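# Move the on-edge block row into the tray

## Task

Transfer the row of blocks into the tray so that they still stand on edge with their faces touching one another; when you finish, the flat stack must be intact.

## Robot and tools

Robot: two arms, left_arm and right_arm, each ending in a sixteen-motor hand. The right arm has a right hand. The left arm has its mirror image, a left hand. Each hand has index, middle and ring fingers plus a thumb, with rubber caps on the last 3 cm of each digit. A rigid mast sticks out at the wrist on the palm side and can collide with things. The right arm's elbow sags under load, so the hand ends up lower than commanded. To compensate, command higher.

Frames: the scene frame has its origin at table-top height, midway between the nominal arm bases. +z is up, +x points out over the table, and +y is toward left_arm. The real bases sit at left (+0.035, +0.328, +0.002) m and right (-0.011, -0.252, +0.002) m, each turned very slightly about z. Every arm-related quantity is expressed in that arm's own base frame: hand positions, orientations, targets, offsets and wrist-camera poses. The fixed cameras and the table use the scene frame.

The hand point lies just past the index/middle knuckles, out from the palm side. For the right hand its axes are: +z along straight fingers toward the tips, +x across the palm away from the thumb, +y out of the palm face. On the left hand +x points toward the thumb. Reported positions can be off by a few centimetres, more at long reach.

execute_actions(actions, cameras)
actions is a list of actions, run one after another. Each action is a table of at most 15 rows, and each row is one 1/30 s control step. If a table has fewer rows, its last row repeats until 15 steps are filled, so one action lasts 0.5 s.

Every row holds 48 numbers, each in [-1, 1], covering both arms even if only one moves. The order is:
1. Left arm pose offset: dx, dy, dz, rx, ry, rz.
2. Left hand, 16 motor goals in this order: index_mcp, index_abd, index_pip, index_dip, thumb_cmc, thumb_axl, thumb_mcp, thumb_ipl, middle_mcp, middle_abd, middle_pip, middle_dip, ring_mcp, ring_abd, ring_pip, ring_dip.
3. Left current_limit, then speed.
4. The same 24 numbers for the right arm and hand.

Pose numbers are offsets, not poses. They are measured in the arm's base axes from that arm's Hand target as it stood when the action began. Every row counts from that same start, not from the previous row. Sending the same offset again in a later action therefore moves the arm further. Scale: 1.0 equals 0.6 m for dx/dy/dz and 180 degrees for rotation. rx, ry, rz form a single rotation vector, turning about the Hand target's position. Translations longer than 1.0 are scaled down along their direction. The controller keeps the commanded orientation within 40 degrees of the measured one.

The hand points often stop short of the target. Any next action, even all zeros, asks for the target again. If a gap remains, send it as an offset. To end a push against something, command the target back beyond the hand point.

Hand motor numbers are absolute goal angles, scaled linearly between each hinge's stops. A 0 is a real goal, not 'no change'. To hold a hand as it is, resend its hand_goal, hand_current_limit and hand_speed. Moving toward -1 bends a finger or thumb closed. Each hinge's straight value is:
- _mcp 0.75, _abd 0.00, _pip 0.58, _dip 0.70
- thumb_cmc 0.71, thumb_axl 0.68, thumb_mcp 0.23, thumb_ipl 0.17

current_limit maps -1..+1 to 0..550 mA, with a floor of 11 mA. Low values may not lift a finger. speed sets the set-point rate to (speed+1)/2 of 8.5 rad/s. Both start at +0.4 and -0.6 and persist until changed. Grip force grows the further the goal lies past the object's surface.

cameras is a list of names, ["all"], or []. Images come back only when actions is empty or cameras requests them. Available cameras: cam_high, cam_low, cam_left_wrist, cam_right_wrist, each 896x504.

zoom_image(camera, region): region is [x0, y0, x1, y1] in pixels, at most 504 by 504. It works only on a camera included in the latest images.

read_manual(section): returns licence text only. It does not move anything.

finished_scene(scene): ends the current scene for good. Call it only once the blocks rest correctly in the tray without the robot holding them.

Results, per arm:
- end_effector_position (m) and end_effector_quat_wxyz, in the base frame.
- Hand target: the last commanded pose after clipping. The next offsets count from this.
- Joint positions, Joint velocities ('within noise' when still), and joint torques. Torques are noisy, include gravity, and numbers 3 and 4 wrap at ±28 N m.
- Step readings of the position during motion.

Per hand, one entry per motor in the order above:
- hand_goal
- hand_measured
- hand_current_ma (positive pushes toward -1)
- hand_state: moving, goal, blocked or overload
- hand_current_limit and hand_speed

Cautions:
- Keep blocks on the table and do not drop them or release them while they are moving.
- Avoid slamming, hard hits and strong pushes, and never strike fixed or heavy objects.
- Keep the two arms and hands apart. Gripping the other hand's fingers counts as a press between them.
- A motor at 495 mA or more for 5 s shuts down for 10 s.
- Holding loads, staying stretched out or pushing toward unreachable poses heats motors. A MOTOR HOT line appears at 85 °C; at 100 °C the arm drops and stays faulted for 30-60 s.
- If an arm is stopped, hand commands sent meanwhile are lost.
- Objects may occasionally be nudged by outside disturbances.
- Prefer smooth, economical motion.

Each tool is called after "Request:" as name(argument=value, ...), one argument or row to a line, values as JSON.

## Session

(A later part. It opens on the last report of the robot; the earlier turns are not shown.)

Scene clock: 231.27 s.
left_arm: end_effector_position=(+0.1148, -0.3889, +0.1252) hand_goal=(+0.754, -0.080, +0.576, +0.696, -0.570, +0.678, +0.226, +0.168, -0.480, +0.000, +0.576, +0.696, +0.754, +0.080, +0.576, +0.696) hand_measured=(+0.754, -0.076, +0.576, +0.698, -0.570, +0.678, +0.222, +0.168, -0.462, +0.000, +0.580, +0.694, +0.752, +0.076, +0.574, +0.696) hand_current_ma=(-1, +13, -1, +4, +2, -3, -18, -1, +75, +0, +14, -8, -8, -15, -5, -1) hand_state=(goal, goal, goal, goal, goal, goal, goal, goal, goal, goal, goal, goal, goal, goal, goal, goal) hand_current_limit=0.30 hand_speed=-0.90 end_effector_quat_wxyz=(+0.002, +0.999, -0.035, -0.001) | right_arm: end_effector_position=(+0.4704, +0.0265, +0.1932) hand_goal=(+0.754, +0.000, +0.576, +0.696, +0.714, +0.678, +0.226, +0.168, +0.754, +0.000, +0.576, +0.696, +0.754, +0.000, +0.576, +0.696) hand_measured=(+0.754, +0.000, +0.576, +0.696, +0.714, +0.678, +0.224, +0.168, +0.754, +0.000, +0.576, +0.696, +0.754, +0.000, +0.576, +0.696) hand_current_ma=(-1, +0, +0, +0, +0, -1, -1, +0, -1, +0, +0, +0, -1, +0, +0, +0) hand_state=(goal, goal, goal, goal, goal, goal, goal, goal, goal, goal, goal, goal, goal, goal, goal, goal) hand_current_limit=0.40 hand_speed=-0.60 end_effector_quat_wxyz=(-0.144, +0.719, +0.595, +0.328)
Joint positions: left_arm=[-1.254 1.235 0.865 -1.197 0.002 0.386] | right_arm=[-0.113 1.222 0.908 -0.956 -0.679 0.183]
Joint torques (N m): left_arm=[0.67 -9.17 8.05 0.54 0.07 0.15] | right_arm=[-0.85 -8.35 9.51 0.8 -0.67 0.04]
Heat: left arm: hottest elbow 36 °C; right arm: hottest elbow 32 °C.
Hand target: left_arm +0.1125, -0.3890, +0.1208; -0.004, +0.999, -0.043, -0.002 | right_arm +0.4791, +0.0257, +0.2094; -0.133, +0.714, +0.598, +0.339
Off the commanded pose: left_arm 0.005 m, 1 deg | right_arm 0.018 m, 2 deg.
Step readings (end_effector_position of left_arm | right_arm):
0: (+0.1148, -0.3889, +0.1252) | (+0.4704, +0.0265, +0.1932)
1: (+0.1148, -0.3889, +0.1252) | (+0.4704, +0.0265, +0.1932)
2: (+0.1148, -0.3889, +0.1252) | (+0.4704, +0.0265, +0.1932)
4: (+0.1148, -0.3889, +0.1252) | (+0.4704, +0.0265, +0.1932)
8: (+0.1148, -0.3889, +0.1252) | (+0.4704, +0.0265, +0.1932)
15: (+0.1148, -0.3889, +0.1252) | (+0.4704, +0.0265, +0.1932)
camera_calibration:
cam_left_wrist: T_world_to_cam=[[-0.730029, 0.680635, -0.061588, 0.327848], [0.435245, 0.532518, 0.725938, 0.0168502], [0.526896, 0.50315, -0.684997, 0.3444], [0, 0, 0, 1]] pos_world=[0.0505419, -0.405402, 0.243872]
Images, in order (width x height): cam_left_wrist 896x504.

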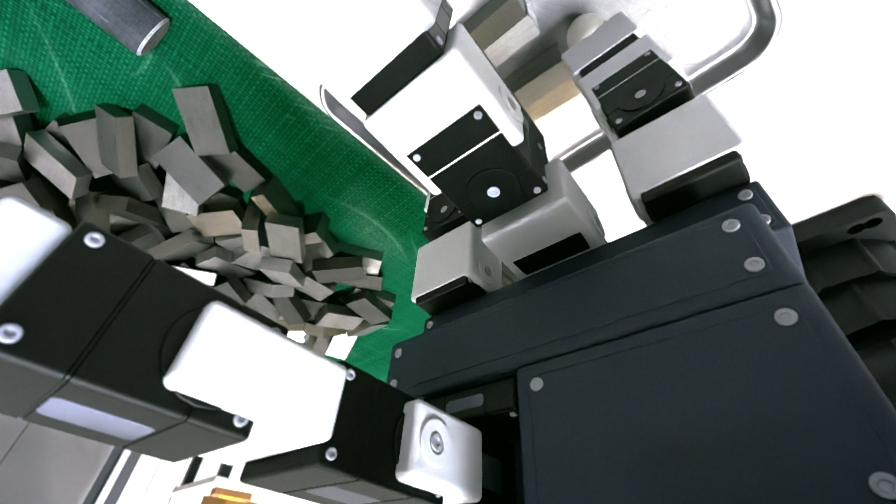

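Request:
execute_actions(
  actions=[
    [[0,0.004,-0.001,0.0045,0,0,0.754,-0.08,0.576,0.696,-0.57,0.678,0.226,0.168,-0.48,0,0.576,0.696,0.754,0.08,0.576,0.696,0.3,-0.9,0,0,0,0,0,0,0.754,0,0.576,0.696,0.714,0.678,0.226,0.168,0.754,0,0.576,0.696,0.754,0,0.576,0.696,0.4,-0.6]],
  ],
)

Scene clock: 232.10 s.
left_arm: end_effector_position=(+0.1149, -0.3872, +0.1246) hand_goal=(+0.754, -0.080, +0.576, +0.696, -0.570, +0.678, +0.226, +0.168, -0.480, +0.000, +0.576, +0.696, +0.754, +0.080, +0.576, +0.696) hand_measured=(+0.754, -0.076, +0.576, +0.698, -0.570, +0.678, +0.222, +0.168, -0.462, +0.000, +0.580, +0.694, +0.752, +0.076, +0.574, +0.696) hand_current_ma=(-1, +13, -1, +4, +2, -3, -18, -1, +75, +0, +14, -8, -8, -15, -5, -1) hand_state=(goal, goal, goal, goal, goal, goal, goal, goal, goal, goal, goal, goal, goal, goal, goal, goal) hand_current_limit=0.30 hand_speed=-0.90 end_effector_quat_wxyz=(-0.002, +0.999, -0.035, +0.000) | right_arm: end_effector_position=(+0.4704, +0.0265, +0.1932) hand_goal=(+0.754, +0.000, +0.576, +0.696, +0.714, +0.678, +0.226, +0.168, +0.754, +0.000, +0.576, +0.696, +0.754, +0.000, +0.576, +0.696) hand_measured=(+0.754, +0.000, +0.576, +0.696, +0.714, +0.678, +0.224, +0.168, +0.754, +0.000, +0.576, +0.696, +0.754, +0.000, +0.576, +0.696) hand_current_ma=(-1, +0, +0, +0, +0, -1, -1, +0, -1, +0, +0, +0, -1, +0, +0, +0) hand_state=(goal, goal, goal, goal, goal, goal, goal, goal, goal, goal, goal, goal, goal, goal, goal, goal) hand_current_limit=0.40 hand_speed=-0.60 end_effector_quat_wxyz=(-0.144, +0.719, +0.595, +0.328)
Joint positions: left_arm=[-1.254 1.235 0.865 -1.204 -0.001 0.386] | right_arm=[-0.113 1.222 0.908 -0.956 -0.679 0.183]
Joint torques (N m): left_arm=[0.44 -8.88 8.29 0.1 0.03 0.17] | right_arm=[-0.85 -8.41 9.5 0.79 -0.67 0.05]
Heat: left arm: hottest elbow 36 °C; right arm: hottest elbow 32 °C.
Hand target: left_arm +0.1124, -0.3866, +0.1202; -0.011, +0.999, -0.043, -0.002 | right_arm +0.4791, +0.0257, +0.2094; -0.133, +0.714, +0.598, +0.339
Off the commanded pose: left_arm 0.005 m, 1 deg | right_arm 0.018 m, 2 deg.
Step readings (end_effector_position of left_arm | right_arm):
0: (+0.1148, -0.3889, +0.1252) | (+0.4704, +0.0265, +0.1932)
1: (+0.1148, -0.3889, +0.1252) | (+0.4704, +0.0265, +0.1932)
2: (+0.1149, -0.3889, +0.1252) | (+0.4704, +0.0265, +0.1932)
4: (+0.1151, -0.3888, +0.1251) | (+0.4704, +0.0265, +0.1932)
8: (+0.1150, -0.3877, +0.1248) | (+0.4704, +0.0265, +0.1932)
15: (+0.1149, -0.3872, +0.1246) | (+0.4704, +0.0265, +0.1932)

Request:
execute_actions(
  actions=[
    [[0,0,0,0,0,0,0.754,-0.24,0.576,0.696,-0.57,0.678,0.226,0.168,-0.48,0,0.576,0.696,0.754,0.24,0.576,0.696,0.3,-0.94,0,0,0,0,0,0,0.754,0,0.576,0.696,0.714,0.678,0.226,0.168,0.754,0,0.576,0.696,0.754,0,0.576,0.696,0.4,-0.6]],
  ],
  cameras=["cam_left_wrist"],
)

Request:
zoom_image(
  camera="cam_left_wrist",
  region=[480, 0, 620, 105],
)

Scene clock: 233.03 s.
left_arm: end_effector_position=(+0.1150, -0.3872, +0.1246) hand_goal=(+0.754, -0.240, +0.576, +0.696, -0.570, +0.678, +0.226, +0.168, -0.480, +0.000, +0.576, +0.696, +0.754, +0.240, +0.576, +0.696) hand_measured=(+0.754, -0.154, +0.576, +0.698, -0.570, +0.678, +0.222, +0.168, -0.462, +0.000, +0.580, +0.694, +0.752, +0.144, +0.574, +0.696) hand_current_ma=(-1, +345, -1, +4, +2, -3, -18, -1, +75, +0, +14, -8, -8, -357, -5, -1) hand_state=(goal, moving, goal, goal, goal, goal, goal, goal, goal, goal, goal, goal, goal, blocked, goal, goal) hand_current_limit=0.30 hand_speed=-0.94 end_effector_quat_wxyz=(-0.002, +0.999, -0.035, +0.000) | right_arm: end_effector_position=(+0.4704, +0.0265, +0.1932) hand_goal=(+0.754, +0.000, +0.576, +0.696, +0.714, +0.678, +0.226, +0.168, +0.754, +0.000, +0.576, +0.696, +0.754, +0.000, +0.576, +0.696) hand_measured=(+0.754, +0.000, +0.576, +0.696, +0.714, +0.678, +0.224, +0.168, +0.754, +0.000, +0.576, +0.696, +0.754, +0.000, +0.576, +0.696) hand_current_ma=(-1, +0, +0, +0, +0, -1, -1, +0, -1, +0, +0, +0, -1, +0, +0, +0) hand_state=(goal, goal, goal, goal, goal, goal, goal, goal, goal, goal, goal, goal, goal, goal, goal, goal) hand_current_limit=0.40 hand_speed=-0.60 end_effector_quat_wxyz=(-0.144, +0.719, +0.595, +0.328)
Joint positions: left_arm=[-1.254 1.235 0.865 -1.204 -0.002 0.386] | right_arm=[-0.113 1.222 0.908 -0.956 -0.679 0.183]
Joint torques (N m): left_arm=[0.62 -9.29 8.25 0.12 0.06 0.18] | right_arm=[-0.85 -8.47 9.5 0.79 -0.67 0.04]
Heat: left arm: hottest elbow 36 °C; right arm: hottest elbow 32 °C.
Hand target: left_arm +0.1124, -0.3866, +0.1202; -0.011, +0.999, -0.043, -0.002 | right_arm +0.4791, +0.0257, +0.2094; -0.133, +0.714, +0.598, +0.339
Off the commanded pose: left_arm 0.005 m, 1 deg | right_arm 0.018 m, 2 deg.
Step readings (end_effector_position of left_arm | right_arm):
0: (+0.1149, -0.3872, +0.1246) | (+0.4704, +0.0265, +0.1932)
1: (+0.1149, -0.3872, +0.1246) | (+0.4704, +0.0265, +0.1932)
2: (+0.1149, -0.3872, +0.1246) | (+0.4704, +0.0265, +0.1932)
4: (+0.1149, -0.3872, +0.1246) | (+0.4704, +0.0265, +0.1932)
8: (+0.1149, -0.3872, +0.1246) | (+0.4704, +0.0265, +0.1932)
15: (+0.1150, -0.3872, +0.1246) | (+0.4704, +0.0265, +0.1932)
camera_calibration:
cam_left_wrist: T_world_to_cam=[[-0.729913, 0.681077, -0.0579742, 0.326545], [0.43374, 0.527049, 0.730814, 0.0136683], [0.528296, 0.508284, -0.68011, 0.34427], [0, 0, 0, 1]] pos_world=[0.0505444, -0.404593, 0.243084]
Images, in order (width x height): cam_left_wrist 896x504.

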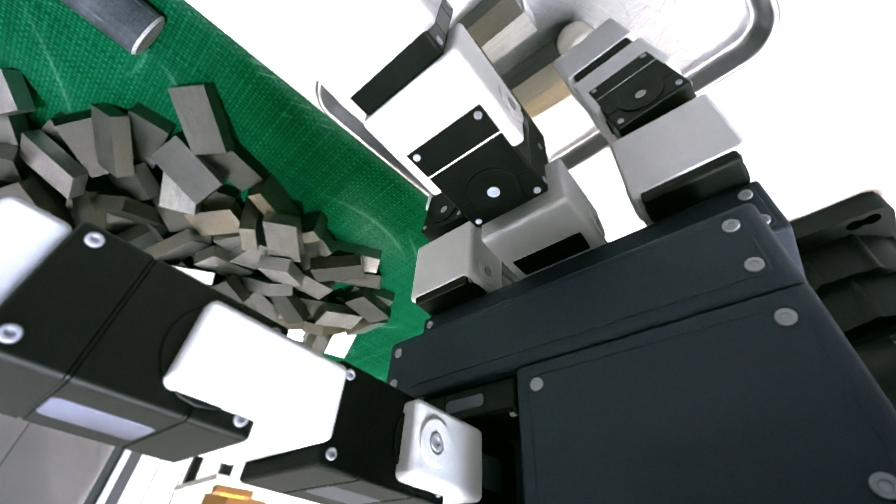

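Scaled by 3.600.

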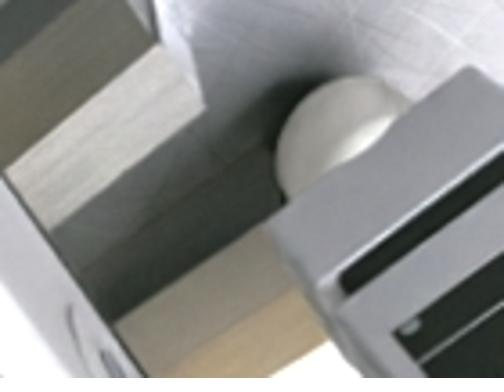

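Request:
execute_actions(
  actions=[
    [[0.0084,-0.0257,0.0534,-0.0157,-0.0052,0,0.754,-0.24,0.576,0.696,-0.57,0.678,0.226,0.168,-0.48,0,0.576,0.696,0.754,0.24,0.576,0.696,0.3,-0.94,0,0,0,0,0,0,0.754,0,0.576,0.696,0.714,0.678,0.226,0.168,0.754,0,0.576,0.696,0.754,0,0.576,0.696,0.4,-0.6]],
    [[0.0008,-0.002,0.012,-0.0015,-0.0005,0,0.754,-0.24,0.576,0.696,-0.57,0.678,0.226,0.168,-0.48,0,0.576,0.696,0.754,0.24,0.576,0.696,0.3,-0.94,0,0,0,0,0,0,0.754,0,0.576,0.696,0.714,0.678,0.226,0.168,0.754,0,0.576,0.696,0.754,0,0.576,0.696,0.4,-0.6]],
    [[0,0,0.04,0,0,0,0.754,-0.24,0.576,0.696,-0.57,0.678,0.226,0.168,-0.48,0,0.576,0.696,0.754,0.24,0.576,0.696,0.3,-0.94,0,0,0,0,0,0,0.754,0,0.576,0.696,0.714,0.678,0.226,0.168,0.754,0,0.576,0.696,0.754,0,0.576,0.696,0.4,-0.6]],
  ],
  cameras=["cam_left_wrist","cam_low"],
)

Request:
zoom_image(
  camera="cam_left_wrist",
  region=[440, 0, 640, 150],
)

Request:
zoom_image(
  camera="cam_low",
  region=[405, 240, 460, 280],
)

Scene clock: 235.10 s.
left_arm: end_effector_position=(+0.1158, -0.3893, +0.1607) hand_goal=(+0.754, -0.240, +0.576, +0.696, -0.570, +0.678, +0.226, +0.168, -0.480, +0.000, +0.576, +0.696, +0.754, +0.240, +0.576, +0.696) hand_measured=(+0.750, -0.154, +0.574, +0.696, -0.570, +0.678, +0.222, +0.168, -0.462, +0.000, +0.580, +0.694, +0.750, +0.144, +0.574, +0.696) hand_current_ma=(-17, +341, -4, +2, +2, -3, -18, -1, +75, +0, +14, -8, -12, -357, -5, -1) hand_state=(goal, blocked, goal, goal, goal, goal, goal, goal, goal, goal, goal, goal, goal, blocked, goal, goal) hand_current_limit=0.30 hand_speed=-0.94 end_effector_quat_wxyz=(-0.004, +0.999, -0.035, +0.000) | right_arm: end_effector_position=(+0.4704, +0.0265, +0.1932) hand_goal=(+0.754, +0.000, +0.576, +0.696, +0.714, +0.678, +0.226, +0.168, +0.754, +0.000, +0.576, +0.696, +0.754, +0.000, +0.576, +0.696) hand_measured=(+0.754, +0.000, +0.576, +0.696, +0.714, +0.678, +0.224, +0.168, +0.754, +0.000, +0.576, +0.696, +0.754, +0.000, +0.576, +0.696) hand_current_ma=(-1, +0, +0, +0, +0, -1, -1, +0, -1, +0, +0, +0, -1, +0, +0, +0) hand_state=(goal, goal, goal, goal, goal, goal, goal, goal, goal, goal, goal, goal, goal, goal, goal, goal) hand_current_limit=0.40 hand_speed=-0.60 end_effector_quat_wxyz=(-0.144, +0.719, +0.595, +0.328)
Joint positions: left_arm=[-1.254 1.21 0.945 -1.313 -0.002 0.386] | right_arm=[-0.113 1.222 0.908 -0.956 -0.679 0.183]
Joint torques (N m): left_arm=[0.56 -10.7 11.99 0.23 0.04 0.14] | right_arm=[-0.91 -8.47 9.5 0.79 -0.67 0.04]
Heat: left arm: hottest elbow 36 °C; right arm: hottest elbow 32 °C.
Hand target: left_arm +0.1180, -0.4032, +0.1834; +0.016, +0.999, -0.043, +0.008 | right_arm +0.4791, +0.0257, +0.2094; -0.133, +0.714, +0.598, +0.339
Off the commanded pose: left_arm 0.027 m, 3 deg | right_arm 0.018 m, 2 deg.
Step readings (end_effector_position of left_arm | right_arm):
0: (+0.1150, -0.3872, +0.1246) | (+0.4704, +0.0265, +0.1932)
1: (+0.1150, -0.3871, +0.1246) | (+0.4704, +0.0265, +0.1932)
2: (+0.1149, -0.3867, +0.1244) | (+0.4704, +0.0265, +0.1932)
4: (+0.1144, -0.3852, +0.1239) | (+0.4704, +0.0265, +0.1932)
8: (+0.1140, -0.3839, +0.1248) | (+0.4704, +0.0265, +0.1932)
15: (+0.1146, -0.3858, +0.1281) | (+0.4704, +0.0265, +0.1932)
16: (+0.1146, -0.3859, +0.1283) | (+0.4704, +0.0265, +0.1932)
17: (+0.1145, -0.3855, +0.1283) | (+0.4704, +0.0265, +0.1932)
19: (+0.1144, -0.3852, +0.1290) | (+0.4704, +0.0265, +0.1932)
23: (+0.1148, -0.3865, +0.1316) | (+0.4704, +0.0265, +0.1932)
30: (+0.1150, -0.3872, +0.1332) | (+0.4704, +0.0265, +0.1932)
31: (+0.1150, -0.3870, +0.1333) | (+0.4704, +0.0265, +0.1932)
32: (+0.1148, -0.3864, +0.1338) | (+0.4704, +0.0265, +0.1932)
34: (+0.1143, -0.3850, +0.1375) | (+0.4704, +0.0265, +0.1932)
38: (+0.1152, -0.3874, +0.1514) | (+0.4704, +0.0265, +0.1932)
45: (+0.1160, -0.3899, +0.1609) | (+0.4704, +0.0265, +0.1932)
camera_calibration:
cam_left_wrist: T_world_to_cam=[[-0.729982, 0.681298, -0.0544023, 0.330011], [0.434472, 0.524014, 0.73256, -0.0134368], [0.527599, 0.511119, -0.678525, 0.370351], [0, 0, 0, 1]] pos_world=[0.0513432, -0.407088, 0.279089]
Images, in order (width x height): cam_low 896x504, cam_left_wrist 896x504.

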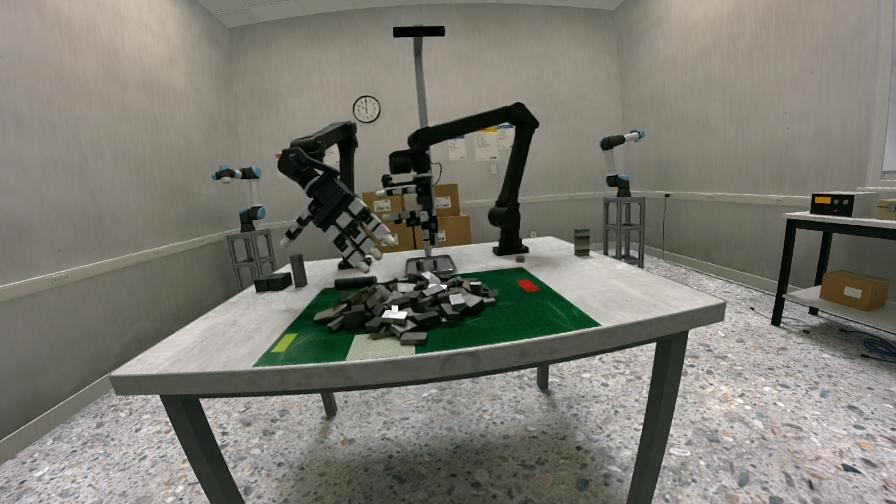

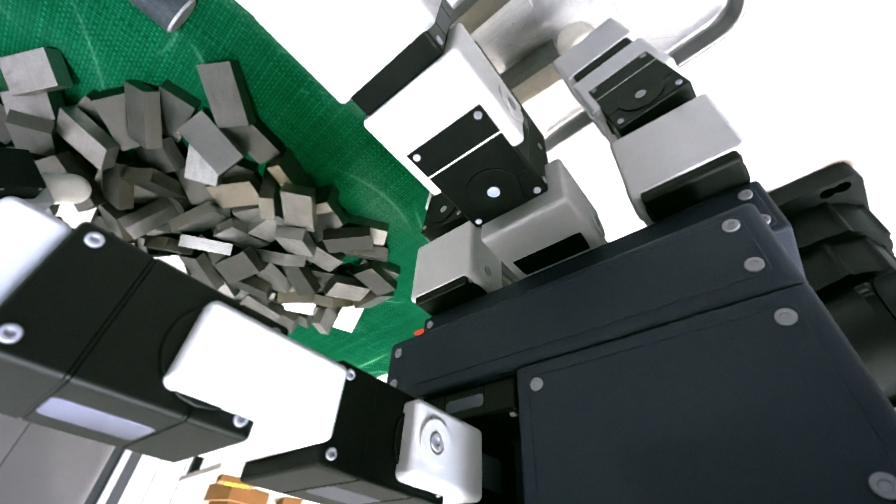

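Scaled by 2.520.

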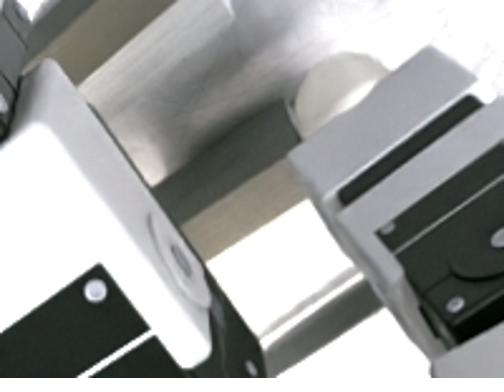

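Scaled by 9.164.

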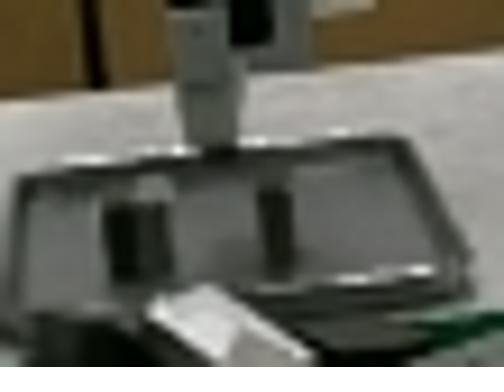

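Request:
execute_actions(
  actions=[
    [[0.0025,0.001,-0.034,0.0104,0.0046,0.0167,0.754,-0.24,0.576,0.696,-0.57,0.678,0.226,0.168,-0.48,0,0.576,0.696,0.754,0.24,0.576,0.696,0.3,-0.94,0,0,0,0,0,0,0.754,0,0.576,0.696,0.714,0.678,0.226,0.168,0.754,0,0.576,0.696,0.754,0,0.576,0.696,0.4,-0.6]],
  ],
)

Scene clock: 236.47 s.
left_arm: end_effector_position=(+0.1178, -0.3894, +0.1535) hand_goal=(+0.754, -0.240, +0.576, +0.696, -0.570, +0.678, +0.226, +0.168, -0.480, +0.000, +0.576, +0.696, +0.754, +0.240, +0.576, +0.696) hand_measured=(+0.750, -0.154, +0.574, +0.696, -0.570, +0.678, +0.222, +0.168, -0.462, +0.000, +0.580, +0.694, +0.750, +0.144, +0.574, +0.696) hand_current_ma=(-17, +341, -4, +2, +2, -3, -18, -1, +75, +0, +14, -8, -12, -357, -5, -1) hand_state=(goal, blocked, goal, goal, goal, goal, goal, goal, goal, goal, goal, goal, goal, blocked, goal, goal) hand_current_limit=0.30 hand_speed=-0.94 end_effector_quat_wxyz=(-0.013, +1.000, -0.020, -0.003) | right_arm: end_effector_position=(+0.4704, +0.0265, +0.1932) hand_goal=(+0.754, +0.000, +0.576, +0.696, +0.714, +0.678, +0.226, +0.168, +0.754, +0.000, +0.576, +0.696, +0.754, +0.000, +0.576, +0.696) hand_measured=(+0.754, +0.000, +0.576, +0.696, +0.714, +0.678, +0.224, +0.168, +0.754, +0.000, +0.576, +0.696, +0.754, +0.000, +0.576, +0.696) hand_current_ma=(-1, +0, +0, +0, +0, -1, -1, +0, -1, +0, +0, +0, -1, +0, +0, +0) hand_state=(goal, goal, goal, goal, goal, goal, goal, goal, goal, goal, goal, goal, goal, goal, goal, goal) hand_current_limit=0.40 hand_speed=-0.60 end_effector_quat_wxyz=(-0.144, +0.719, +0.595, +0.328)
Joint positions: left_arm=[-1.257 1.229 0.945 -1.313 -0.002 0.353] | right_arm=[-0.113 1.222 0.908 -0.956 -0.679 0.183]
Joint torques (N m): left_arm=[0.21 -9.23 10.58 0.75 0.17 -0.11] | right_arm=[-0.85 -8.41 9.52 0.8 -0.68 0.05]
Heat: left arm: hottest elbow 36 °C; right arm: hottest elbow 32 °C.
Hand target: left_arm +0.1195, -0.4026, +0.1630; -0.001, +1.000, -0.017, +0.000 | right_arm +0.4791, +0.0257, +0.2094; -0.133, +0.714, +0.598, +0.339
Off the commanded pose: left_arm 0.016 m, 1 deg | right_arm 0.018 m, 2 deg.
Step readings (end_effector_position of left_arm | right_arm):
0: (+0.1158, -0.3893, +0.1607) | (+0.4704, +0.0265, +0.1932)
1: (+0.1158, -0.3893, +0.1607) | (+0.4704, +0.0265, +0.1932)
2: (+0.1158, -0.3893, +0.1607) | (+0.4704, +0.0265, +0.1932)
4: (+0.1162, -0.3892, +0.1604) | (+0.4704, +0.0265, +0.1932)
8: (+0.1167, -0.3894, +0.1570) | (+0.4704, +0.0265, +0.1932)
15: (+0.1175, -0.3895, +0.1535) | (+0.4704, +0.0265, +0.1932)

Request:
execute_actions(
  actions=[
    [[0,-0.012,0.01,0,0,0.0055,0.754,-0.24,0.576,0.696,-0.57,0.678,0.226,0.168,-0.48,0,0.576,0.696,0.754,0.24,0.576,0.696,0.3,-0.94,0,0,0,0,0,0,0.754,0,0.576,0.696,0.714,0.678,0.226,0.168,0.754,0,0.576,0.696,0.754,0,0.576,0.696,0.4,-0.6]],
  ],
  cameras=["cam_left_wrist","cam_low"],
)

Request:
zoom_image(
  camera="cam_left_wrist",
  region=[440, 0, 640, 150],
)

Request:
zoom_image(
  camera="cam_low",
  region=[405, 240, 460, 280],
)

Scene clock: 237.43 s.
left_arm: end_effector_position=(+0.1161, -0.3928, +0.1521) hand_goal=(+0.754, -0.240, +0.576, +0.696, -0.570, +0.678, +0.226, +0.168, -0.480, +0.000, +0.576, +0.696, +0.754, +0.240, +0.576, +0.696) hand_measured=(+0.750, -0.154, +0.574, +0.696, -0.570, +0.678, +0.222, +0.168, -0.462, +0.000, +0.580, +0.694, +0.750, +0.144, +0.574, +0.696) hand_current_ma=(-17, +341, -4, +2, +2, -3, -18, -1, +75, +0, +14, -8, -12, -357, -5, -1) hand_state=(goal, blocked, goal, goal, goal, goal, goal, goal, goal, goal, goal, goal, goal, blocked, goal, goal) hand_current_limit=0.30 hand_speed=-0.94 end_effector_quat_wxyz=(-0.015, +1.000, -0.012, -0.004) | right_arm: end_effector_position=(+0.4704, +0.0265, +0.1932) hand_goal=(+0.754, +0.000, +0.576, +0.696, +0.714, +0.678, +0.226, +0.168, +0.754, +0.000, +0.576, +0.696, +0.754, +0.000, +0.576, +0.696) hand_measured=(+0.754, +0.000, +0.576, +0.696, +0.714, +0.678, +0.224, +0.168, +0.754, +0.000, +0.576, +0.696, +0.754, +0.000, +0.576, +0.696) hand_current_ma=(-1, +0, +0, +0, +0, -1, -1, +0, -1, +0, +0, +0, -1, +0, +0, +0) hand_state=(goal, goal, goal, goal, goal, goal, goal, goal, goal, goal, goal, goal, goal, goal, goal, goal) hand_current_limit=0.40 hand_speed=-0.60 end_effector_quat_wxyz=(-0.144, +0.719, +0.595, +0.328)
Joint positions: left_arm=[-1.269 1.24 0.952 -1.313 -0.001 0.325] | right_arm=[-0.113 1.222 0.908 -0.956 -0.679 0.183]
Joint torques (N m): left_arm=[0.15 -9.23 12.07 0.17 0.15 -0.14] | right_arm=[-0.91 -8.41 9.51 0.8 -0.67 0.04]
Heat: left arm: hottest elbow 36 °C; right arm: hottest elbow 32 °C.
Hand target: left_arm +0.1195, -0.4098, +0.1689; -0.001, +1.000, -0.008, +0.000 | right_arm +0.4791, +0.0257, +0.2094; -0.133, +0.714, +0.598, +0.339
Off the commanded pose: left_arm 0.024 m, 2 deg | right_arm 0.018 m, 2 deg.
Step readings (end_effector_position of left_arm | right_arm):
0: (+0.1178, -0.3894, +0.1535) | (+0.4704, +0.0265, +0.1932)
1: (+0.1178, -0.3894, +0.1535) | (+0.4704, +0.0265, +0.1932)
2: (+0.1179, -0.3894, +0.1535) | (+0.4704, +0.0265, +0.1932)
4: (+0.1172, -0.3897, +0.1529) | (+0.4704, +0.0265, +0.1932)
8: (+0.1156, -0.3908, +0.1511) | (+0.4704, +0.0265, +0.1932)
15: (+0.1159, -0.3925, +0.1518) | (+0.4704, +0.0265, +0.1932)
camera_calibration:
cam_left_wrist: T_world_to_cam=[[-0.761463, 0.647285, -0.0345772, 0.319568], [0.414959, 0.527747, 0.741142, -0.00305127], [0.497978, 0.550004, -0.670457, 0.383628], [0, 0, 0, 1]] pos_world=[0.0535674, -0.416238, 0.270517]
Images, in order (width x height): cam_low 896x504, cam_left_wrist 896x504.

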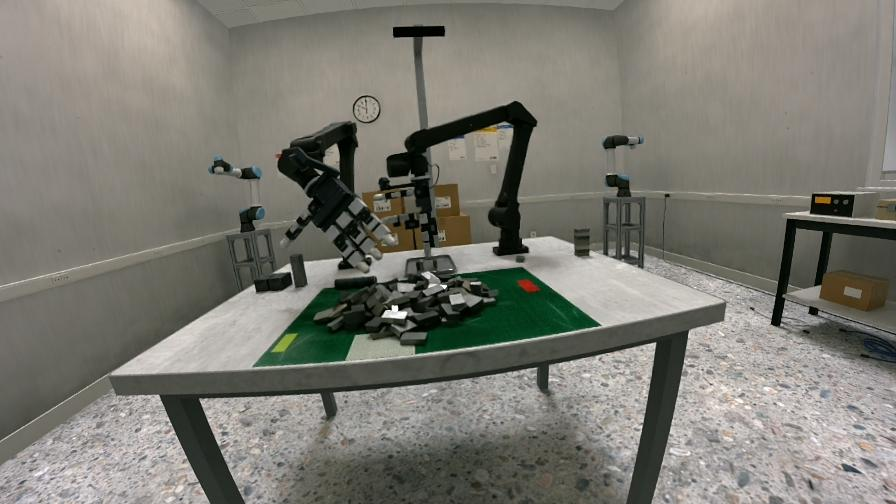

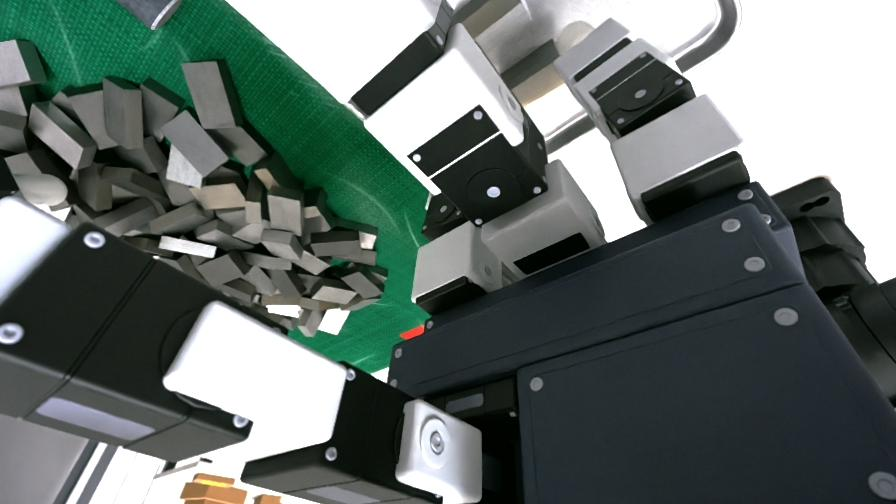

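Scaled by 2.520.

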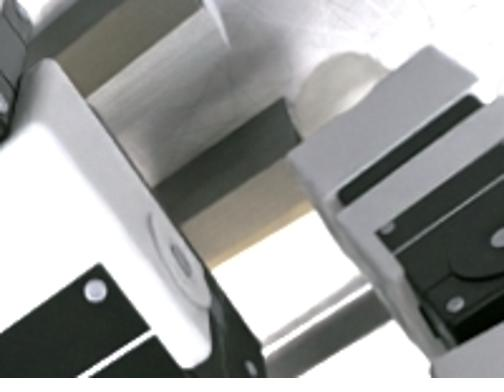

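Scaled by 9.164.

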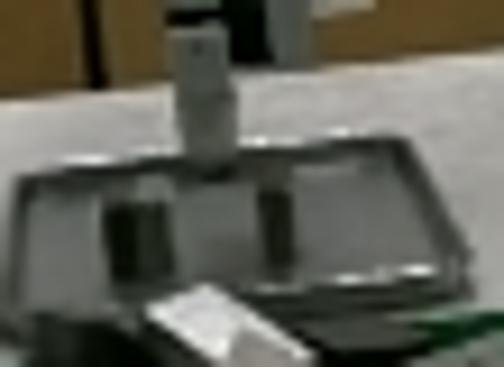

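Request:
execute_actions(
  actions=[
    [[0.001,0.0163,-0.0148,0,0,0,0.754,-0.24,0.576,0.696,-0.57,0.678,0.226,0.168,-0.48,0,0.576,0.696,0.754,0.24,0.576,0.696,0.3,-0.94,0,0,0,0,0,0,0.754,0,0.576,0.696,0.714,0.678,0.226,0.168,0.754,0,0.576,0.696,0.754,0,0.576,0.696,0.4,-0.6]],
  ],
)

Scene clock: 238.53 s.
left_arm: end_effector_position=(+0.1165, -0.3937, +0.1524) hand_goal=(+0.754, -0.240, +0.576, +0.696, -0.570, +0.678, +0.226, +0.168, -0.480, +0.000, +0.576, +0.696, +0.754, +0.240, +0.576, +0.696) hand_measured=(+0.750, -0.154, +0.574, +0.696, -0.570, +0.678, +0.222, +0.168, -0.462, +0.000, +0.580, +0.694, +0.750, +0.144, +0.574, +0.696) hand_current_ma=(-17, +341, -4, +2, +2, -3, -18, -1, +75, +0, +14, -8, -12, -357, -5, -1) hand_state=(goal, blocked, goal, goal, goal, goal, goal, goal, goal, goal, goal, goal, goal, blocked, goal, goal) hand_current_limit=0.30 hand_speed=-0.94 end_effector_quat_wxyz=(-0.013, +1.000, -0.011, -0.004) | right_arm: end_effector_position=(+0.4704, +0.0265, +0.1932) hand_goal=(+0.754, +0.000, +0.576, +0.696, +0.714, +0.678, +0.226, +0.168, +0.754, +0.000, +0.576, +0.696, +0.754, +0.000, +0.576, +0.696) hand_measured=(+0.754, +0.000, +0.576, +0.696, +0.714, +0.678, +0.224, +0.168, +0.754, +0.000, +0.576, +0.696, +0.754, +0.000, +0.576, +0.696) hand_current_ma=(-1, +0, +0, +0, +0, -1, -1, +0, -1, +0, +0, +0, -1, +0, +0, +0) hand_state=(goal, goal, goal, goal, goal, goal, goal, goal, goal, goal, goal, goal, goal, goal, goal, goal) hand_current_limit=0.40 hand_speed=-0.60 end_effector_quat_wxyz=(-0.144, +0.719, +0.595, +0.328)
Joint positions: left_arm=[-1.269 1.24 0.952 -1.309 -0.001 0.324] | right_arm=[-0.113 1.222 0.908 -0.956 -0.679 0.183]
Joint torques (N m): left_arm=[0.97 -10.58 9.22 0.94 0.13 0] | right_arm=[-0.85 -8.47 9.5 0.8 -0.67 0.04]
Heat: left arm: hottest elbow 36 °C; right arm: hottest elbow 32 °C.
Hand target: left_arm +0.1201, -0.4000, +0.1601; +0.000, +1.000, -0.008, +0.000 | right_arm +0.4791, +0.0257, +0.2094; -0.133, +0.714, +0.598, +0.339
Off the commanded pose: left_arm 0.011 m, 2 deg | right_arm 0.018 m, 2 deg.
Step readings (end_effector_position of left_arm | right_arm):
0: (+0.1162, -0.3928, +0.1521) | (+0.4704, +0.0265, +0.1932)
1: (+0.1162, -0.3928, +0.1521) | (+0.4704, +0.0265, +0.1932)
2: (+0.1162, -0.3928, +0.1521) | (+0.4704, +0.0265, +0.1932)
4: (+0.1162, -0.3928, +0.1521) | (+0.4704, +0.0265, +0.1932)
8: (+0.1163, -0.3930, +0.1522) | (+0.4704, +0.0265, +0.1932)
15: (+0.1164, -0.3936, +0.1524) | (+0.4704, +0.0265, +0.1932)

Request:
execute_actions(
  actions=[
    [[0,-0.0008,-0.025,0,0,0,0.754,-0.24,0.576,0.696,-0.57,0.678,0.226,0.168,-0.48,0,0.576,0.696,0.754,0.24,0.576,0.696,0.3,-0.94,0,0,0,0,0,0,0.754,0,0.576,0.696,0.714,0.678,0.226,0.168,0.754,0,0.576,0.696,0.754,0,0.576,0.696,0.4,-0.6]],
  ],
  cameras=["cam_left_wrist"],
)

Request:
zoom_image(
  camera="cam_left_wrist",
  region=[440, 0, 640, 150],
)

Scene clock: 239.40 s.
left_arm: end_effector_position=(+0.1182, -0.3994, +0.1502) hand_goal=(+0.754, -0.240, +0.576, +0.696, -0.570, +0.678, +0.226, +0.168, -0.480, +0.000, +0.576, +0.696, +0.754, +0.240, +0.576, +0.696) hand_measured=(+0.750, -0.154, +0.574, +0.696, -0.570, +0.678, +0.222, +0.168, -0.462, +0.000, +0.580, +0.694, +0.752, +0.144, +0.574, +0.696) hand_current_ma=(-12, +341, -4, +2, +2, -3, -18, -1, +75, +0, +14, -8, -11, -357, -5, -1) hand_state=(goal, blocked, goal, goal, goal, goal, goal, goal, goal, goal, goal, goal, goal, blocked, goal, goal) hand_current_limit=0.30 hand_speed=-0.94 end_effector_quat_wxyz=(+0.001, +1.000, -0.011, +0.001) | right_arm: end_effector_position=(+0.4704, +0.0265, +0.1932) hand_goal=(+0.754, +0.000, +0.576, +0.696, +0.714, +0.678, +0.226, +0.168, +0.754, +0.000, +0.576, +0.696, +0.754, +0.000, +0.576, +0.696) hand_measured=(+0.754, +0.000, +0.576, +0.696, +0.714, +0.678, +0.224, +0.168, +0.754, +0.000, +0.576, +0.696, +0.754, +0.000, +0.576, +0.696) hand_current_ma=(-1, +0, +0, +0, +0, -1, -1, +0, -1, +0, +0, +0, -1, +0, +0, +0) hand_state=(goal, goal, goal, goal, goal, goal, goal, goal, goal, goal, goal, goal, goal, goal, goal, goal) hand_current_limit=0.40 hand_speed=-0.60 end_effector_quat_wxyz=(-0.144, +0.719, +0.595, +0.328)
Joint positions: left_arm=[-1.269 1.24 0.939 -1.266 -0.001 0.324] | right_arm=[-0.113 1.222 0.908 -0.956 -0.679 0.183]
Joint torques (N m): left_arm=[1.14 -9.64 7.99 1.01 0.11 -0.01] | right_arm=[-0.91 -8.41 9.5 0.81 -0.66 0.05]
Heat: left arm: hottest elbow 36 °C; right arm: hottest elbow 32 °C.
Hand target: left_arm +0.1201, -0.4005, +0.1451; +0.000, +1.000, -0.008, +0.000 | right_arm +0.4791, +0.0257, +0.2094; -0.133, +0.714, +0.598, +0.339
Off the commanded pose: left_arm 0.006 m, 0 deg | right_arm 0.018 m, 2 deg.
Step readings (end_effector_position of left_arm | right_arm):
0: (+0.1165, -0.3937, +0.1524) | (+0.4704, +0.0265, +0.1932)
1: (+0.1165, -0.3938, +0.1525) | (+0.4704, +0.0265, +0.1932)
2: (+0.1167, -0.3945, +0.1527) | (+0.4704, +0.0265, +0.1932)
4: (+0.1177, -0.3975, +0.1535) | (+0.4704, +0.0265, +0.1932)
8: (+0.1185, -0.4001, +0.1525) | (+0.4704, +0.0265, +0.1932)
15: (+0.1182, -0.3991, +0.1501) | (+0.4704, +0.0265, +0.1932)
camera_calibration:
cam_left_wrist: T_world_to_cam=[[-0.761452, 0.645164, -0.0628856, 0.328751], [0.407227, 0.551583, 0.727958, 0.0133861], [0.504338, 0.528696, -0.682732, 0.377522], [0, 0, 0, 1]] pos_world=[0.0544783, -0.419076, 0.268676]
Images, in order (width x height): cam_left_wrist 896x504.

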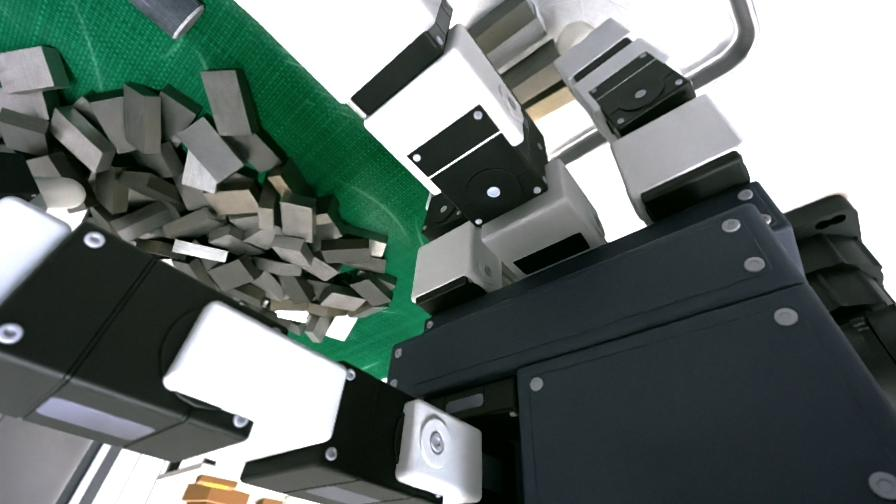

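Scaled by 2.520.

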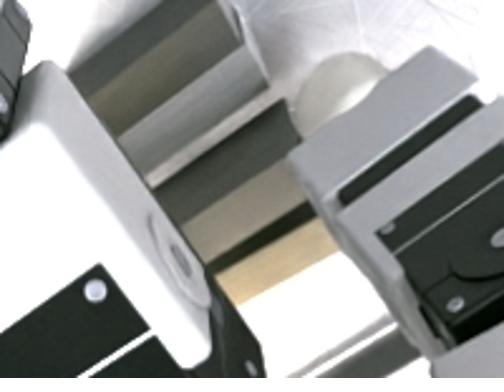

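Request:
execute_actions(
  actions=[
    [[0.0007,-0.004,-0.025,0,0,0,0.754,-0.24,0.576,0.696,-0.57,0.678,0.226,0.168,-0.48,0,0.576,0.696,0.754,0.24,0.576,0.696,0.3,-0.94,0,0,0,0,0,0,0.754,0,0.576,0.696,0.714,0.678,0.226,0.168,0.754,0,0.576,0.696,0.754,0,0.576,0.696,0.4,-0.6]],
  ],
  cameras=["cam_left_wrist"],
)

Request:
zoom_image(
  camera="cam_left_wrist",
  region=[460, 0, 620, 120],
)

Scene clock: 240.37 s.
left_arm: end_effector_position=(+0.1188, -0.4013, +0.1345) hand_goal=(+0.754, -0.240, +0.576, +0.696, -0.570, +0.678, +0.226, +0.168, -0.480, +0.000, +0.576, +0.696, +0.754, +0.240, +0.576, +0.696) hand_measured=(+0.752, -0.154, +0.574, +0.696, -0.570, +0.678, +0.222, +0.168, -0.462, +0.000, +0.580, +0.694, +0.752, +0.144, +0.574, +0.696) hand_current_ma=(-11, +341, -4, +2, +2, -3, -18, -1, +75, +0, +14, -8, -10, -357, -5, -1) hand_state=(goal, blocked, goal, goal, goal, goal, goal, goal, goal, goal, goal, goal, goal, blocked, goal, goal) hand_current_limit=0.30 hand_speed=-0.94 end_effector_quat_wxyz=(+0.001, +1.000, -0.011, +0.001) | right_arm: end_effector_position=(+0.4704, +0.0265, +0.1932) hand_goal=(+0.754, +0.000, +0.576, +0.696, +0.714, +0.678, +0.226, +0.168, +0.754, +0.000, +0.576, +0.696, +0.754, +0.000, +0.576, +0.696) hand_measured=(+0.754, +0.000, +0.576, +0.696, +0.714, +0.678, +0.224, +0.168, +0.754, +0.000, +0.576, +0.696, +0.754, +0.000, +0.576, +0.696) hand_current_ma=(-1, +0, +0, +0, +0, -1, -1, +0, -1, +0, +0, +0, -1, +0, +0, +0) hand_state=(goal, goal, goal, goal, goal, goal, goal, goal, goal, goal, goal, goal, goal, goal, goal, goal) hand_current_limit=0.40 hand_speed=-0.60 end_effector_quat_wxyz=(-0.144, +0.719, +0.595, +0.328)
Joint positions: left_arm=[-1.269 1.261 0.914 -1.222 -0.001 0.324] | right_arm=[-0.113 1.222 0.908 -0.956 -0.679 0.183]
Joint torques (N m): left_arm=[1.03 -9.76 8.08 1.07 0.15 -0.02] | right_arm=[-0.85 -8.41 9.5 0.81 -0.67 0.05]
Heat: left arm: hottest elbow 36 °C; right arm: hottest elbow 32 °C.
Hand target: left_arm +0.1205, -0.4029, +0.1300; +0.000, +1.000, -0.008, +0.000 | right_arm +0.4791, +0.0257, +0.2094; -0.133, +0.714, +0.598, +0.339
Off the commanded pose: left_arm 0.005 m, 0 deg | right_arm 0.018 m, 2 deg.
Step readings (end_effector_position of left_arm | right_arm):
0: (+0.1182, -0.3994, +0.1502) | (+0.4704, +0.0265, +0.1932)
1: (+0.1183, -0.3994, +0.1502) | (+0.4704, +0.0265, +0.1932)
2: (+0.1184, -0.3998, +0.1498) | (+0.4704, +0.0265, +0.1932)
4: (+0.1188, -0.4011, +0.1475) | (+0.4704, +0.0265, +0.1932)
8: (+0.1187, -0.4009, +0.1393) | (+0.4704, +0.0265, +0.1932)
15: (+0.1188, -0.4010, +0.1344) | (+0.4704, +0.0265, +0.1932)
camera_calibration:
cam_left_wrist: T_world_to_cam=[[-0.761512, 0.645212, -0.0616472, 0.329285], [0.407514, 0.550579, 0.728557, 0.0251367], [0.504015, 0.529683, -0.682206, 0.367912], [0, 0, 0, 1]] pos_world=[0.0550777, -0.421175, 0.252977]
Images, in order (width x height): cam_left_wrist 896x504.

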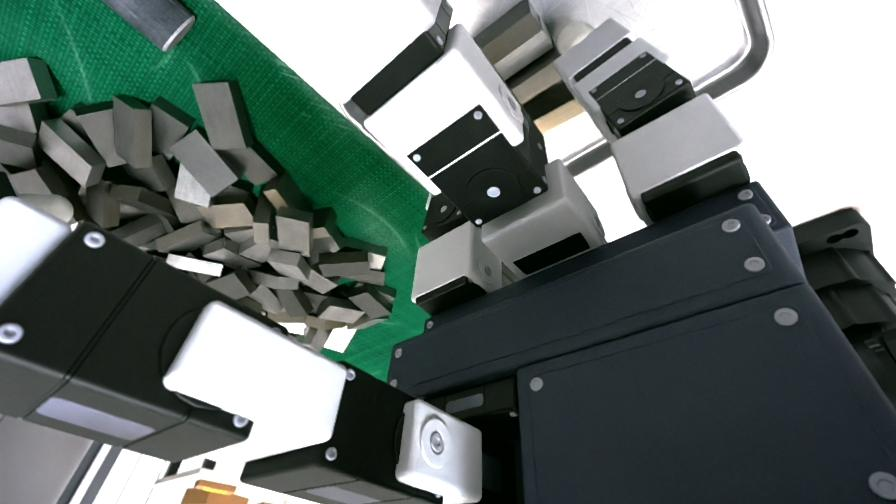

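Scaled by 3.150.

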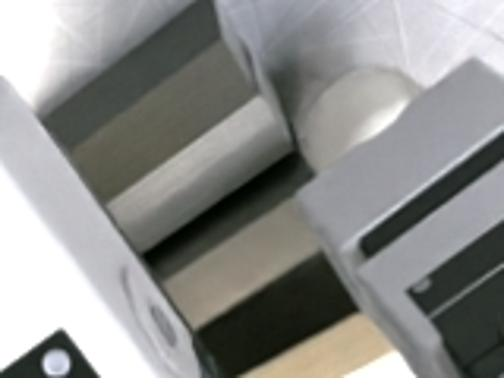

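Request:
execute_actions(
  actions=[
    [[0.0003,-0.0005,-0.0192,0,0,0,0.754,-0.24,0.576,0.696,-0.57,0.678,0.226,0.168,-0.48,0,0.576,0.696,0.754,0.24,0.576,0.696,0.3,-0.94,0,0,0,0,0,0,0.754,0,0.576,0.696,0.714,0.678,0.226,0.168,0.754,0,0.576,0.696,0.754,0,0.576,0.696,0.4,-0.6]],
  ],
  cameras=["cam_left_wrist"],
)

Request:
zoom_image(
  camera="cam_left_wrist",
  region=[460, 0, 620, 120],
)

Scene clock: 241.23 s.
left_arm: end_effector_position=(+0.1190, -0.4017, +0.1248) hand_goal=(+0.754, -0.240, +0.576, +0.696, -0.570, +0.678, +0.226, +0.168, -0.480, +0.000, +0.576, +0.696, +0.754, +0.240, +0.576, +0.696) hand_measured=(+0.752, -0.154, +0.574, +0.696, -0.570, +0.678, +0.222, +0.168, -0.462, +0.000, +0.580, +0.694, +0.752, +0.144, +0.574, +0.696) hand_current_ma=(-5, +340, -4, +2, +2, -3, -18, -1, +75, +0, +14, -8, -4, -357, -4, -1) hand_state=(goal, blocked, goal, goal, goal, goal, goal, goal, goal, goal, goal, goal, goal, blocked, goal, goal) hand_current_limit=0.30 hand_speed=-0.94 end_effector_quat_wxyz=(+0.002, +1.000, -0.011, +0.001) | right_arm: end_effector_position=(+0.4704, +0.0265, +0.1932) hand_goal=(+0.754, +0.000, +0.576, +0.696, +0.714, +0.678, +0.226, +0.168, +0.754, +0.000, +0.576, +0.696, +0.754, +0.000, +0.576, +0.696) hand_measured=(+0.754, +0.000, +0.576, +0.696, +0.714, +0.678, +0.224, +0.168, +0.754, +0.000, +0.576, +0.696, +0.754, +0.000, +0.576, +0.696) hand_current_ma=(-1, +0, +0, +0, +0, -1, -1, +0, -1, +0, +0, +0, -1, +0, +0, +0) hand_state=(goal, goal, goal, goal, goal, goal, goal, goal, goal, goal, goal, goal, goal, goal, goal, goal) hand_current_limit=0.40 hand_speed=-0.60 end_effector_quat_wxyz=(-0.144, +0.719, +0.595, +0.328)
Joint positions: left_arm=[-1.269 1.271 0.895 -1.191 -0.001 0.324] | right_arm=[-0.113 1.222 0.908 -0.956 -0.679 0.183]
Joint torques (N m): left_arm=[0.91 -9.64 7.82 1.2 0.1 -0.02] | right_arm=[-0.85 -8.35 9.51 0.8 -0.67 0.05]
Heat: left arm: hottest elbow 36 °C; right arm: hottest elbow 32 °C.
Hand target: left_arm +0.1207, -0.4033, +0.1187; +0.000, +1.000, -0.008, +0.000 | right_arm +0.4791, +0.0257, +0.2094; -0.133, +0.714, +0.598, +0.339
Off the commanded pose: left_arm 0.007 m, 0 deg | right_arm 0.018 m, 2 deg.
Step readings (end_effector_position of left_arm | right_arm):
0: (+0.1188, -0.4013, +0.1345) | (+0.4704, +0.0265, +0.1932)
1: (+0.1189, -0.4014, +0.1345) | (+0.4704, +0.0265, +0.1932)
2: (+0.1190, -0.4017, +0.1343) | (+0.4704, +0.0265, +0.1932)
4: (+0.1193, -0.4026, +0.1331) | (+0.4704, +0.0265, +0.1932)
8: (+0.1190, -0.4018, +0.1271) | (+0.4704, +0.0265, +0.1932)
15: (+0.1190, -0.4017, +0.1248) | (+0.4704, +0.0265, +0.1932)
camera_calibration:
cam_left_wrist: T_world_to_cam=[[-0.761462, 0.645118, -0.0632229, 0.329235], [0.40709, 0.551836, 0.727842, 0.0330025], [0.504433, 0.528487, -0.682824, 0.360972], [0, 0, 0, 1]] pos_world=[0.0551785, -0.421377, 0.243275]
Images, in order (width x height): cam_left_wrist 896x504.

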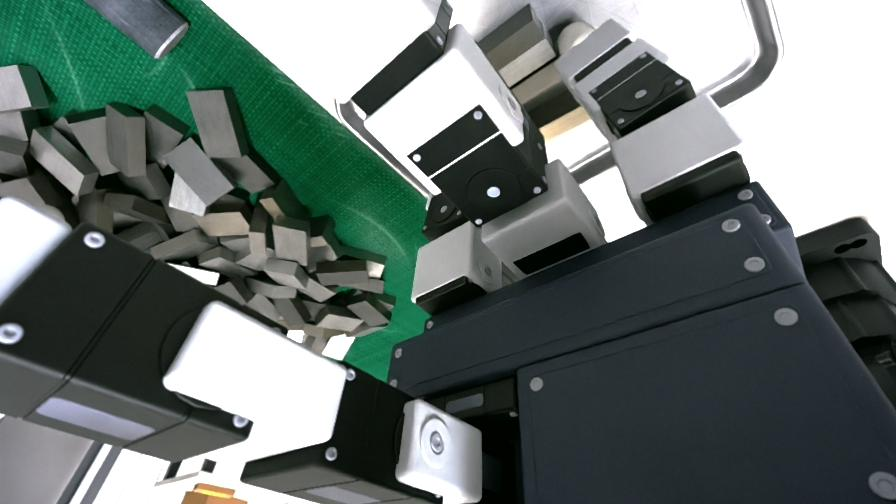

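Scaled by 3.150.

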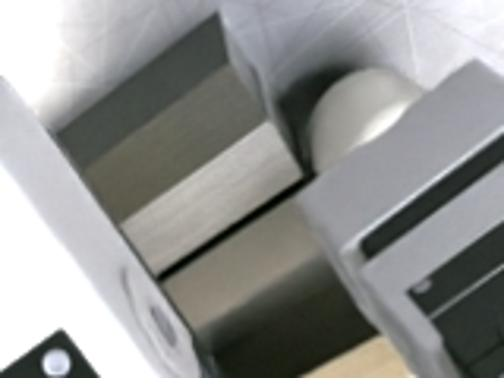

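Request:
execute_actions(
  actions=[
    [[0,0,0,0,0,0,0.754,-0.12,0.576,0.696,-0.57,0.678,0.226,0.168,-0.48,0,0.576,0.696,0.754,0.11,0.576,0.696,0.3,-0.95,0,0,0,0,0,0,0.754,0,0.576,0.696,0.714,0.678,0.226,0.168,0.754,0,0.576,0.696,0.754,0,0.576,0.696,0.4,-0.6]],
    [[0.0084,-0.0257,0.0534,-0.0157,-0.0052,0,0.754,-0.03,0.576,0.696,-0.57,0.678,0.226,0.168,-0.48,0,0.576,0.696,0.754,0.03,0.576,0.696,0.3,-0.95,0,0,0,0,0,0,0.754,0,0.576,0.696,0.714,0.678,0.226,0.168,0.754,0,0.576,0.696,0.754,0,0.576,0.696,0.4,-0.6]],
    [[0,0,0.06,0,0,0,0.754,0,0.576,0.696,-0.57,0.678,0.226,0.168,-0.48,0,0.576,0.696,0.754,0,0.576,0.696,0.3,-0.9,0,0,0,0,0,0,0.754,0,0.576,0.696,0.714,0.678,0.226,0.168,0.754,0,0.576,0.696,0.754,0,0.576,0.696,0.4,-0.6]],
  ],
  cameras=["cam_left_wrist","cam_low"],
)

Request:
zoom_image(
  camera="cam_left_wrist",
  region=[440, 0, 640, 150],
)

Request:
zoom_image(
  camera="cam_low",
  region=[405, 240, 460, 280],
)

Scene clock: 243.30 s.
left_arm: end_effector_position=(+0.1208, -0.4076, +0.1696) hand_goal=(+0.754, +0.000, +0.576, +0.696, -0.570, +0.678, +0.226, +0.168, -0.480, +0.000, +0.576, +0.696, +0.754, +0.000, +0.576, +0.696) hand_measured=(+0.752, -0.004, +0.574, +0.696, -0.570, +0.678, +0.222, +0.168, -0.462, +0.000, +0.580, +0.694, +0.752, +0.004, +0.574, +0.696) hand_current_ma=(-5, -11, -4, +2, +2, -3, -18, -1, +75, +0, +14, -8, -4, +11, -4, -1) hand_state=(goal, goal, goal, goal, goal, goal, goal, goal, goal, goal, goal, goal, goal, goal, goal, goal) hand_current_limit=0.30 hand_speed=-0.90 end_effector_quat_wxyz=(+0.011, +1.000, -0.011, +0.004) | right_arm: end_effector_position=(+0.4704, +0.0265, +0.1932) hand_goal=(+0.754, +0.000, +0.576, +0.696, +0.714, +0.678, +0.226, +0.168, +0.754, +0.000, +0.576, +0.696, +0.754, +0.000, +0.576, +0.696) hand_measured=(+0.754, +0.000, +0.576, +0.696, +0.714, +0.678, +0.224, +0.168, +0.754, +0.000, +0.576, +0.696, +0.754, +0.000, +0.576, +0.696) hand_current_ma=(-1, +0, +0, +0, +0, -1, -1, +0, -1, +0, +0, +0, -1, +0, +0, +0) hand_state=(goal, goal, goal, goal, goal, goal, goal, goal, goal, goal, goal, goal, goal, goal, goal, goal) hand_current_limit=0.40 hand_speed=-0.60 end_effector_quat_wxyz=(-0.144, +0.719, +0.595, +0.328)
Joint positions: left_arm=[-1.269 1.237 0.984 -1.295 -0.001 0.324] | right_arm=[-0.113 1.222 0.908 -0.956 -0.679 0.183]
Joint torques (N m): left_arm=[0.67 -10.17 11.54 0.23 0.08 -0.02] | right_arm=[-0.85 -8.41 9.48 0.79 -0.67 0.05]
Heat: left arm: hottest elbow 36 °C; right arm: hottest elbow 32 °C.
Hand target: left_arm +0.1257, -0.4186, +0.1867; +0.024, +1.000, -0.008, +0.009 | right_arm +0.4791, +0.0257, +0.2094; -0.133, +0.714, +0.598, +0.339
Off the commanded pose: left_arm 0.021 m, 2 deg | right_arm 0.018 m, 2 deg.
Step readings (end_effector_position of left_arm | right_arm):
0: (+0.1190, -0.4017, +0.1248) | (+0.4704, +0.0265, +0.1932)
1: (+0.1190, -0.4017, +0.1248) | (+0.4704, +0.0265, +0.1932)
2: (+0.1190, -0.4017, +0.1248) | (+0.4704, +0.0265, +0.1932)
4: (+0.1190, -0.4017, +0.1248) | (+0.4704, +0.0265, +0.1932)
8: (+0.1190, -0.4017, +0.1248) | (+0.4704, +0.0265, +0.1932)
15: (+0.1190, -0.4017, +0.1248) | (+0.4704, +0.0265, +0.1932)
16: (+0.1190, -0.4018, +0.1249) | (+0.4704, +0.0265, +0.1932)
17: (+0.1190, -0.4018, +0.1249) | (+0.4704, +0.0265, +0.1932)
19: (+0.1190, -0.4018, +0.1249) | (+0.4704, +0.0265, +0.1932)
23: (+0.1191, -0.4020, +0.1253) | (+0.4704, +0.0265, +0.1932)
30: (+0.1199, -0.4046, +0.1288) | (+0.4704, +0.0265, +0.1932)
31: (+0.1199, -0.4048, +0.1292) | (+0.4704, +0.0265, +0.1932)
32: (+0.1197, -0.4039, +0.1302) | (+0.4704, +0.0265, +0.1932)
34: (+0.1191, -0.4020, +0.1351) | (+0.4704, +0.0265, +0.1932)
38: (+0.1201, -0.4051, +0.1557) | (+0.4704, +0.0265, +0.1932)
45: (+0.1211, -0.4085, +0.1700) | (+0.4704, +0.0265, +0.1932)
camera_calibration:
cam_left_wrist: T_world_to_cam=[[-0.761078, 0.643761, -0.0795747, 0.339498], [0.402897, 0.565294, 0.719803, 0.0102481], [0.508364, 0.515766, -0.689602, 0.389229], [0, 0, 0, 1]] pos_world=[0.0563855, -0.4251, 0.288052]
Images, in order (width x height): cam_low 896x504, cam_left_wrist 896x504.

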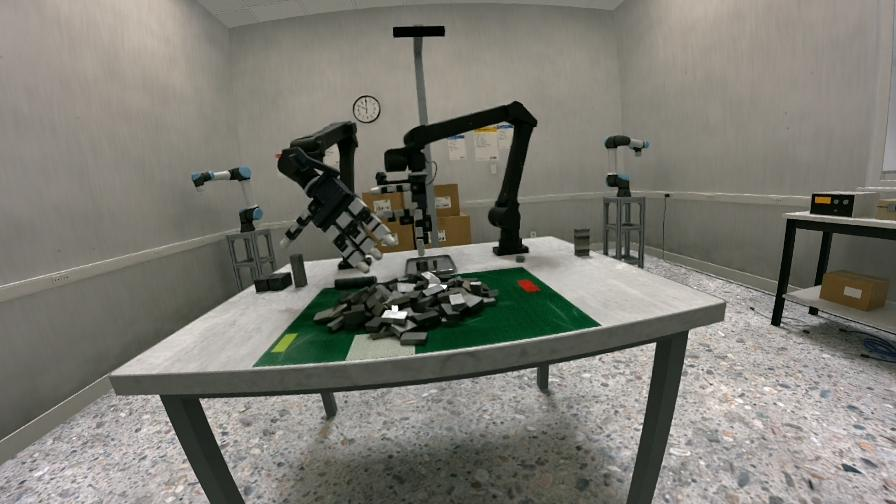

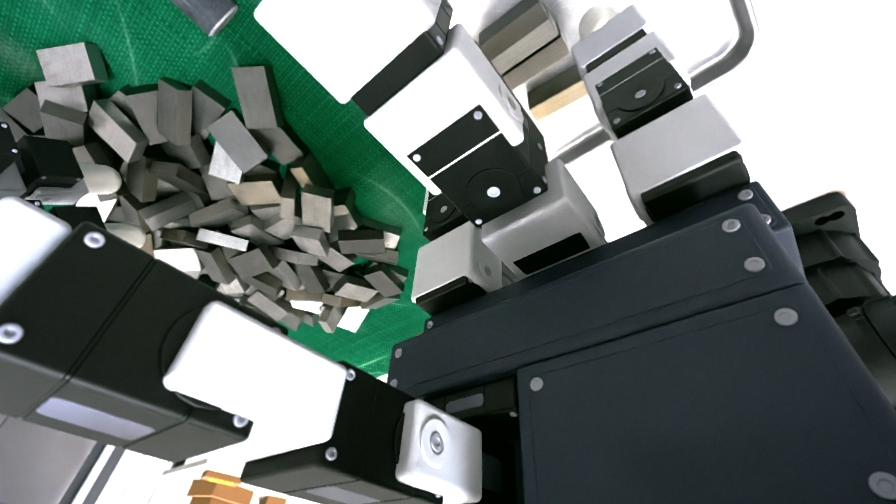

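Scaled by 2.520.

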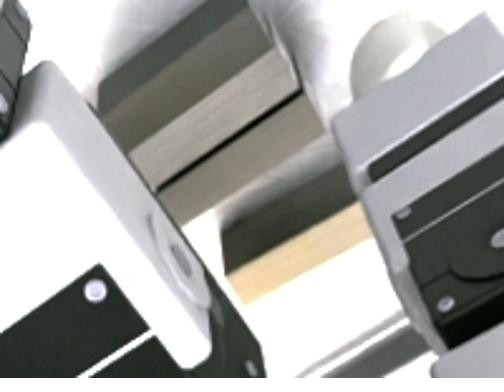

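Scaled by 9.164.

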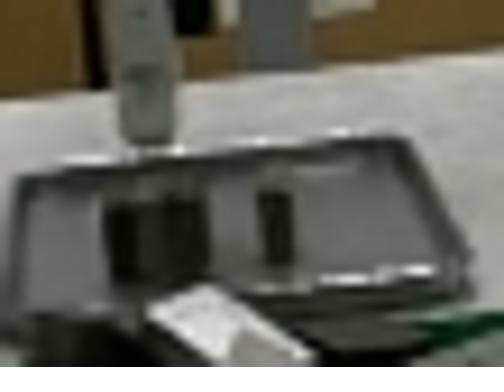

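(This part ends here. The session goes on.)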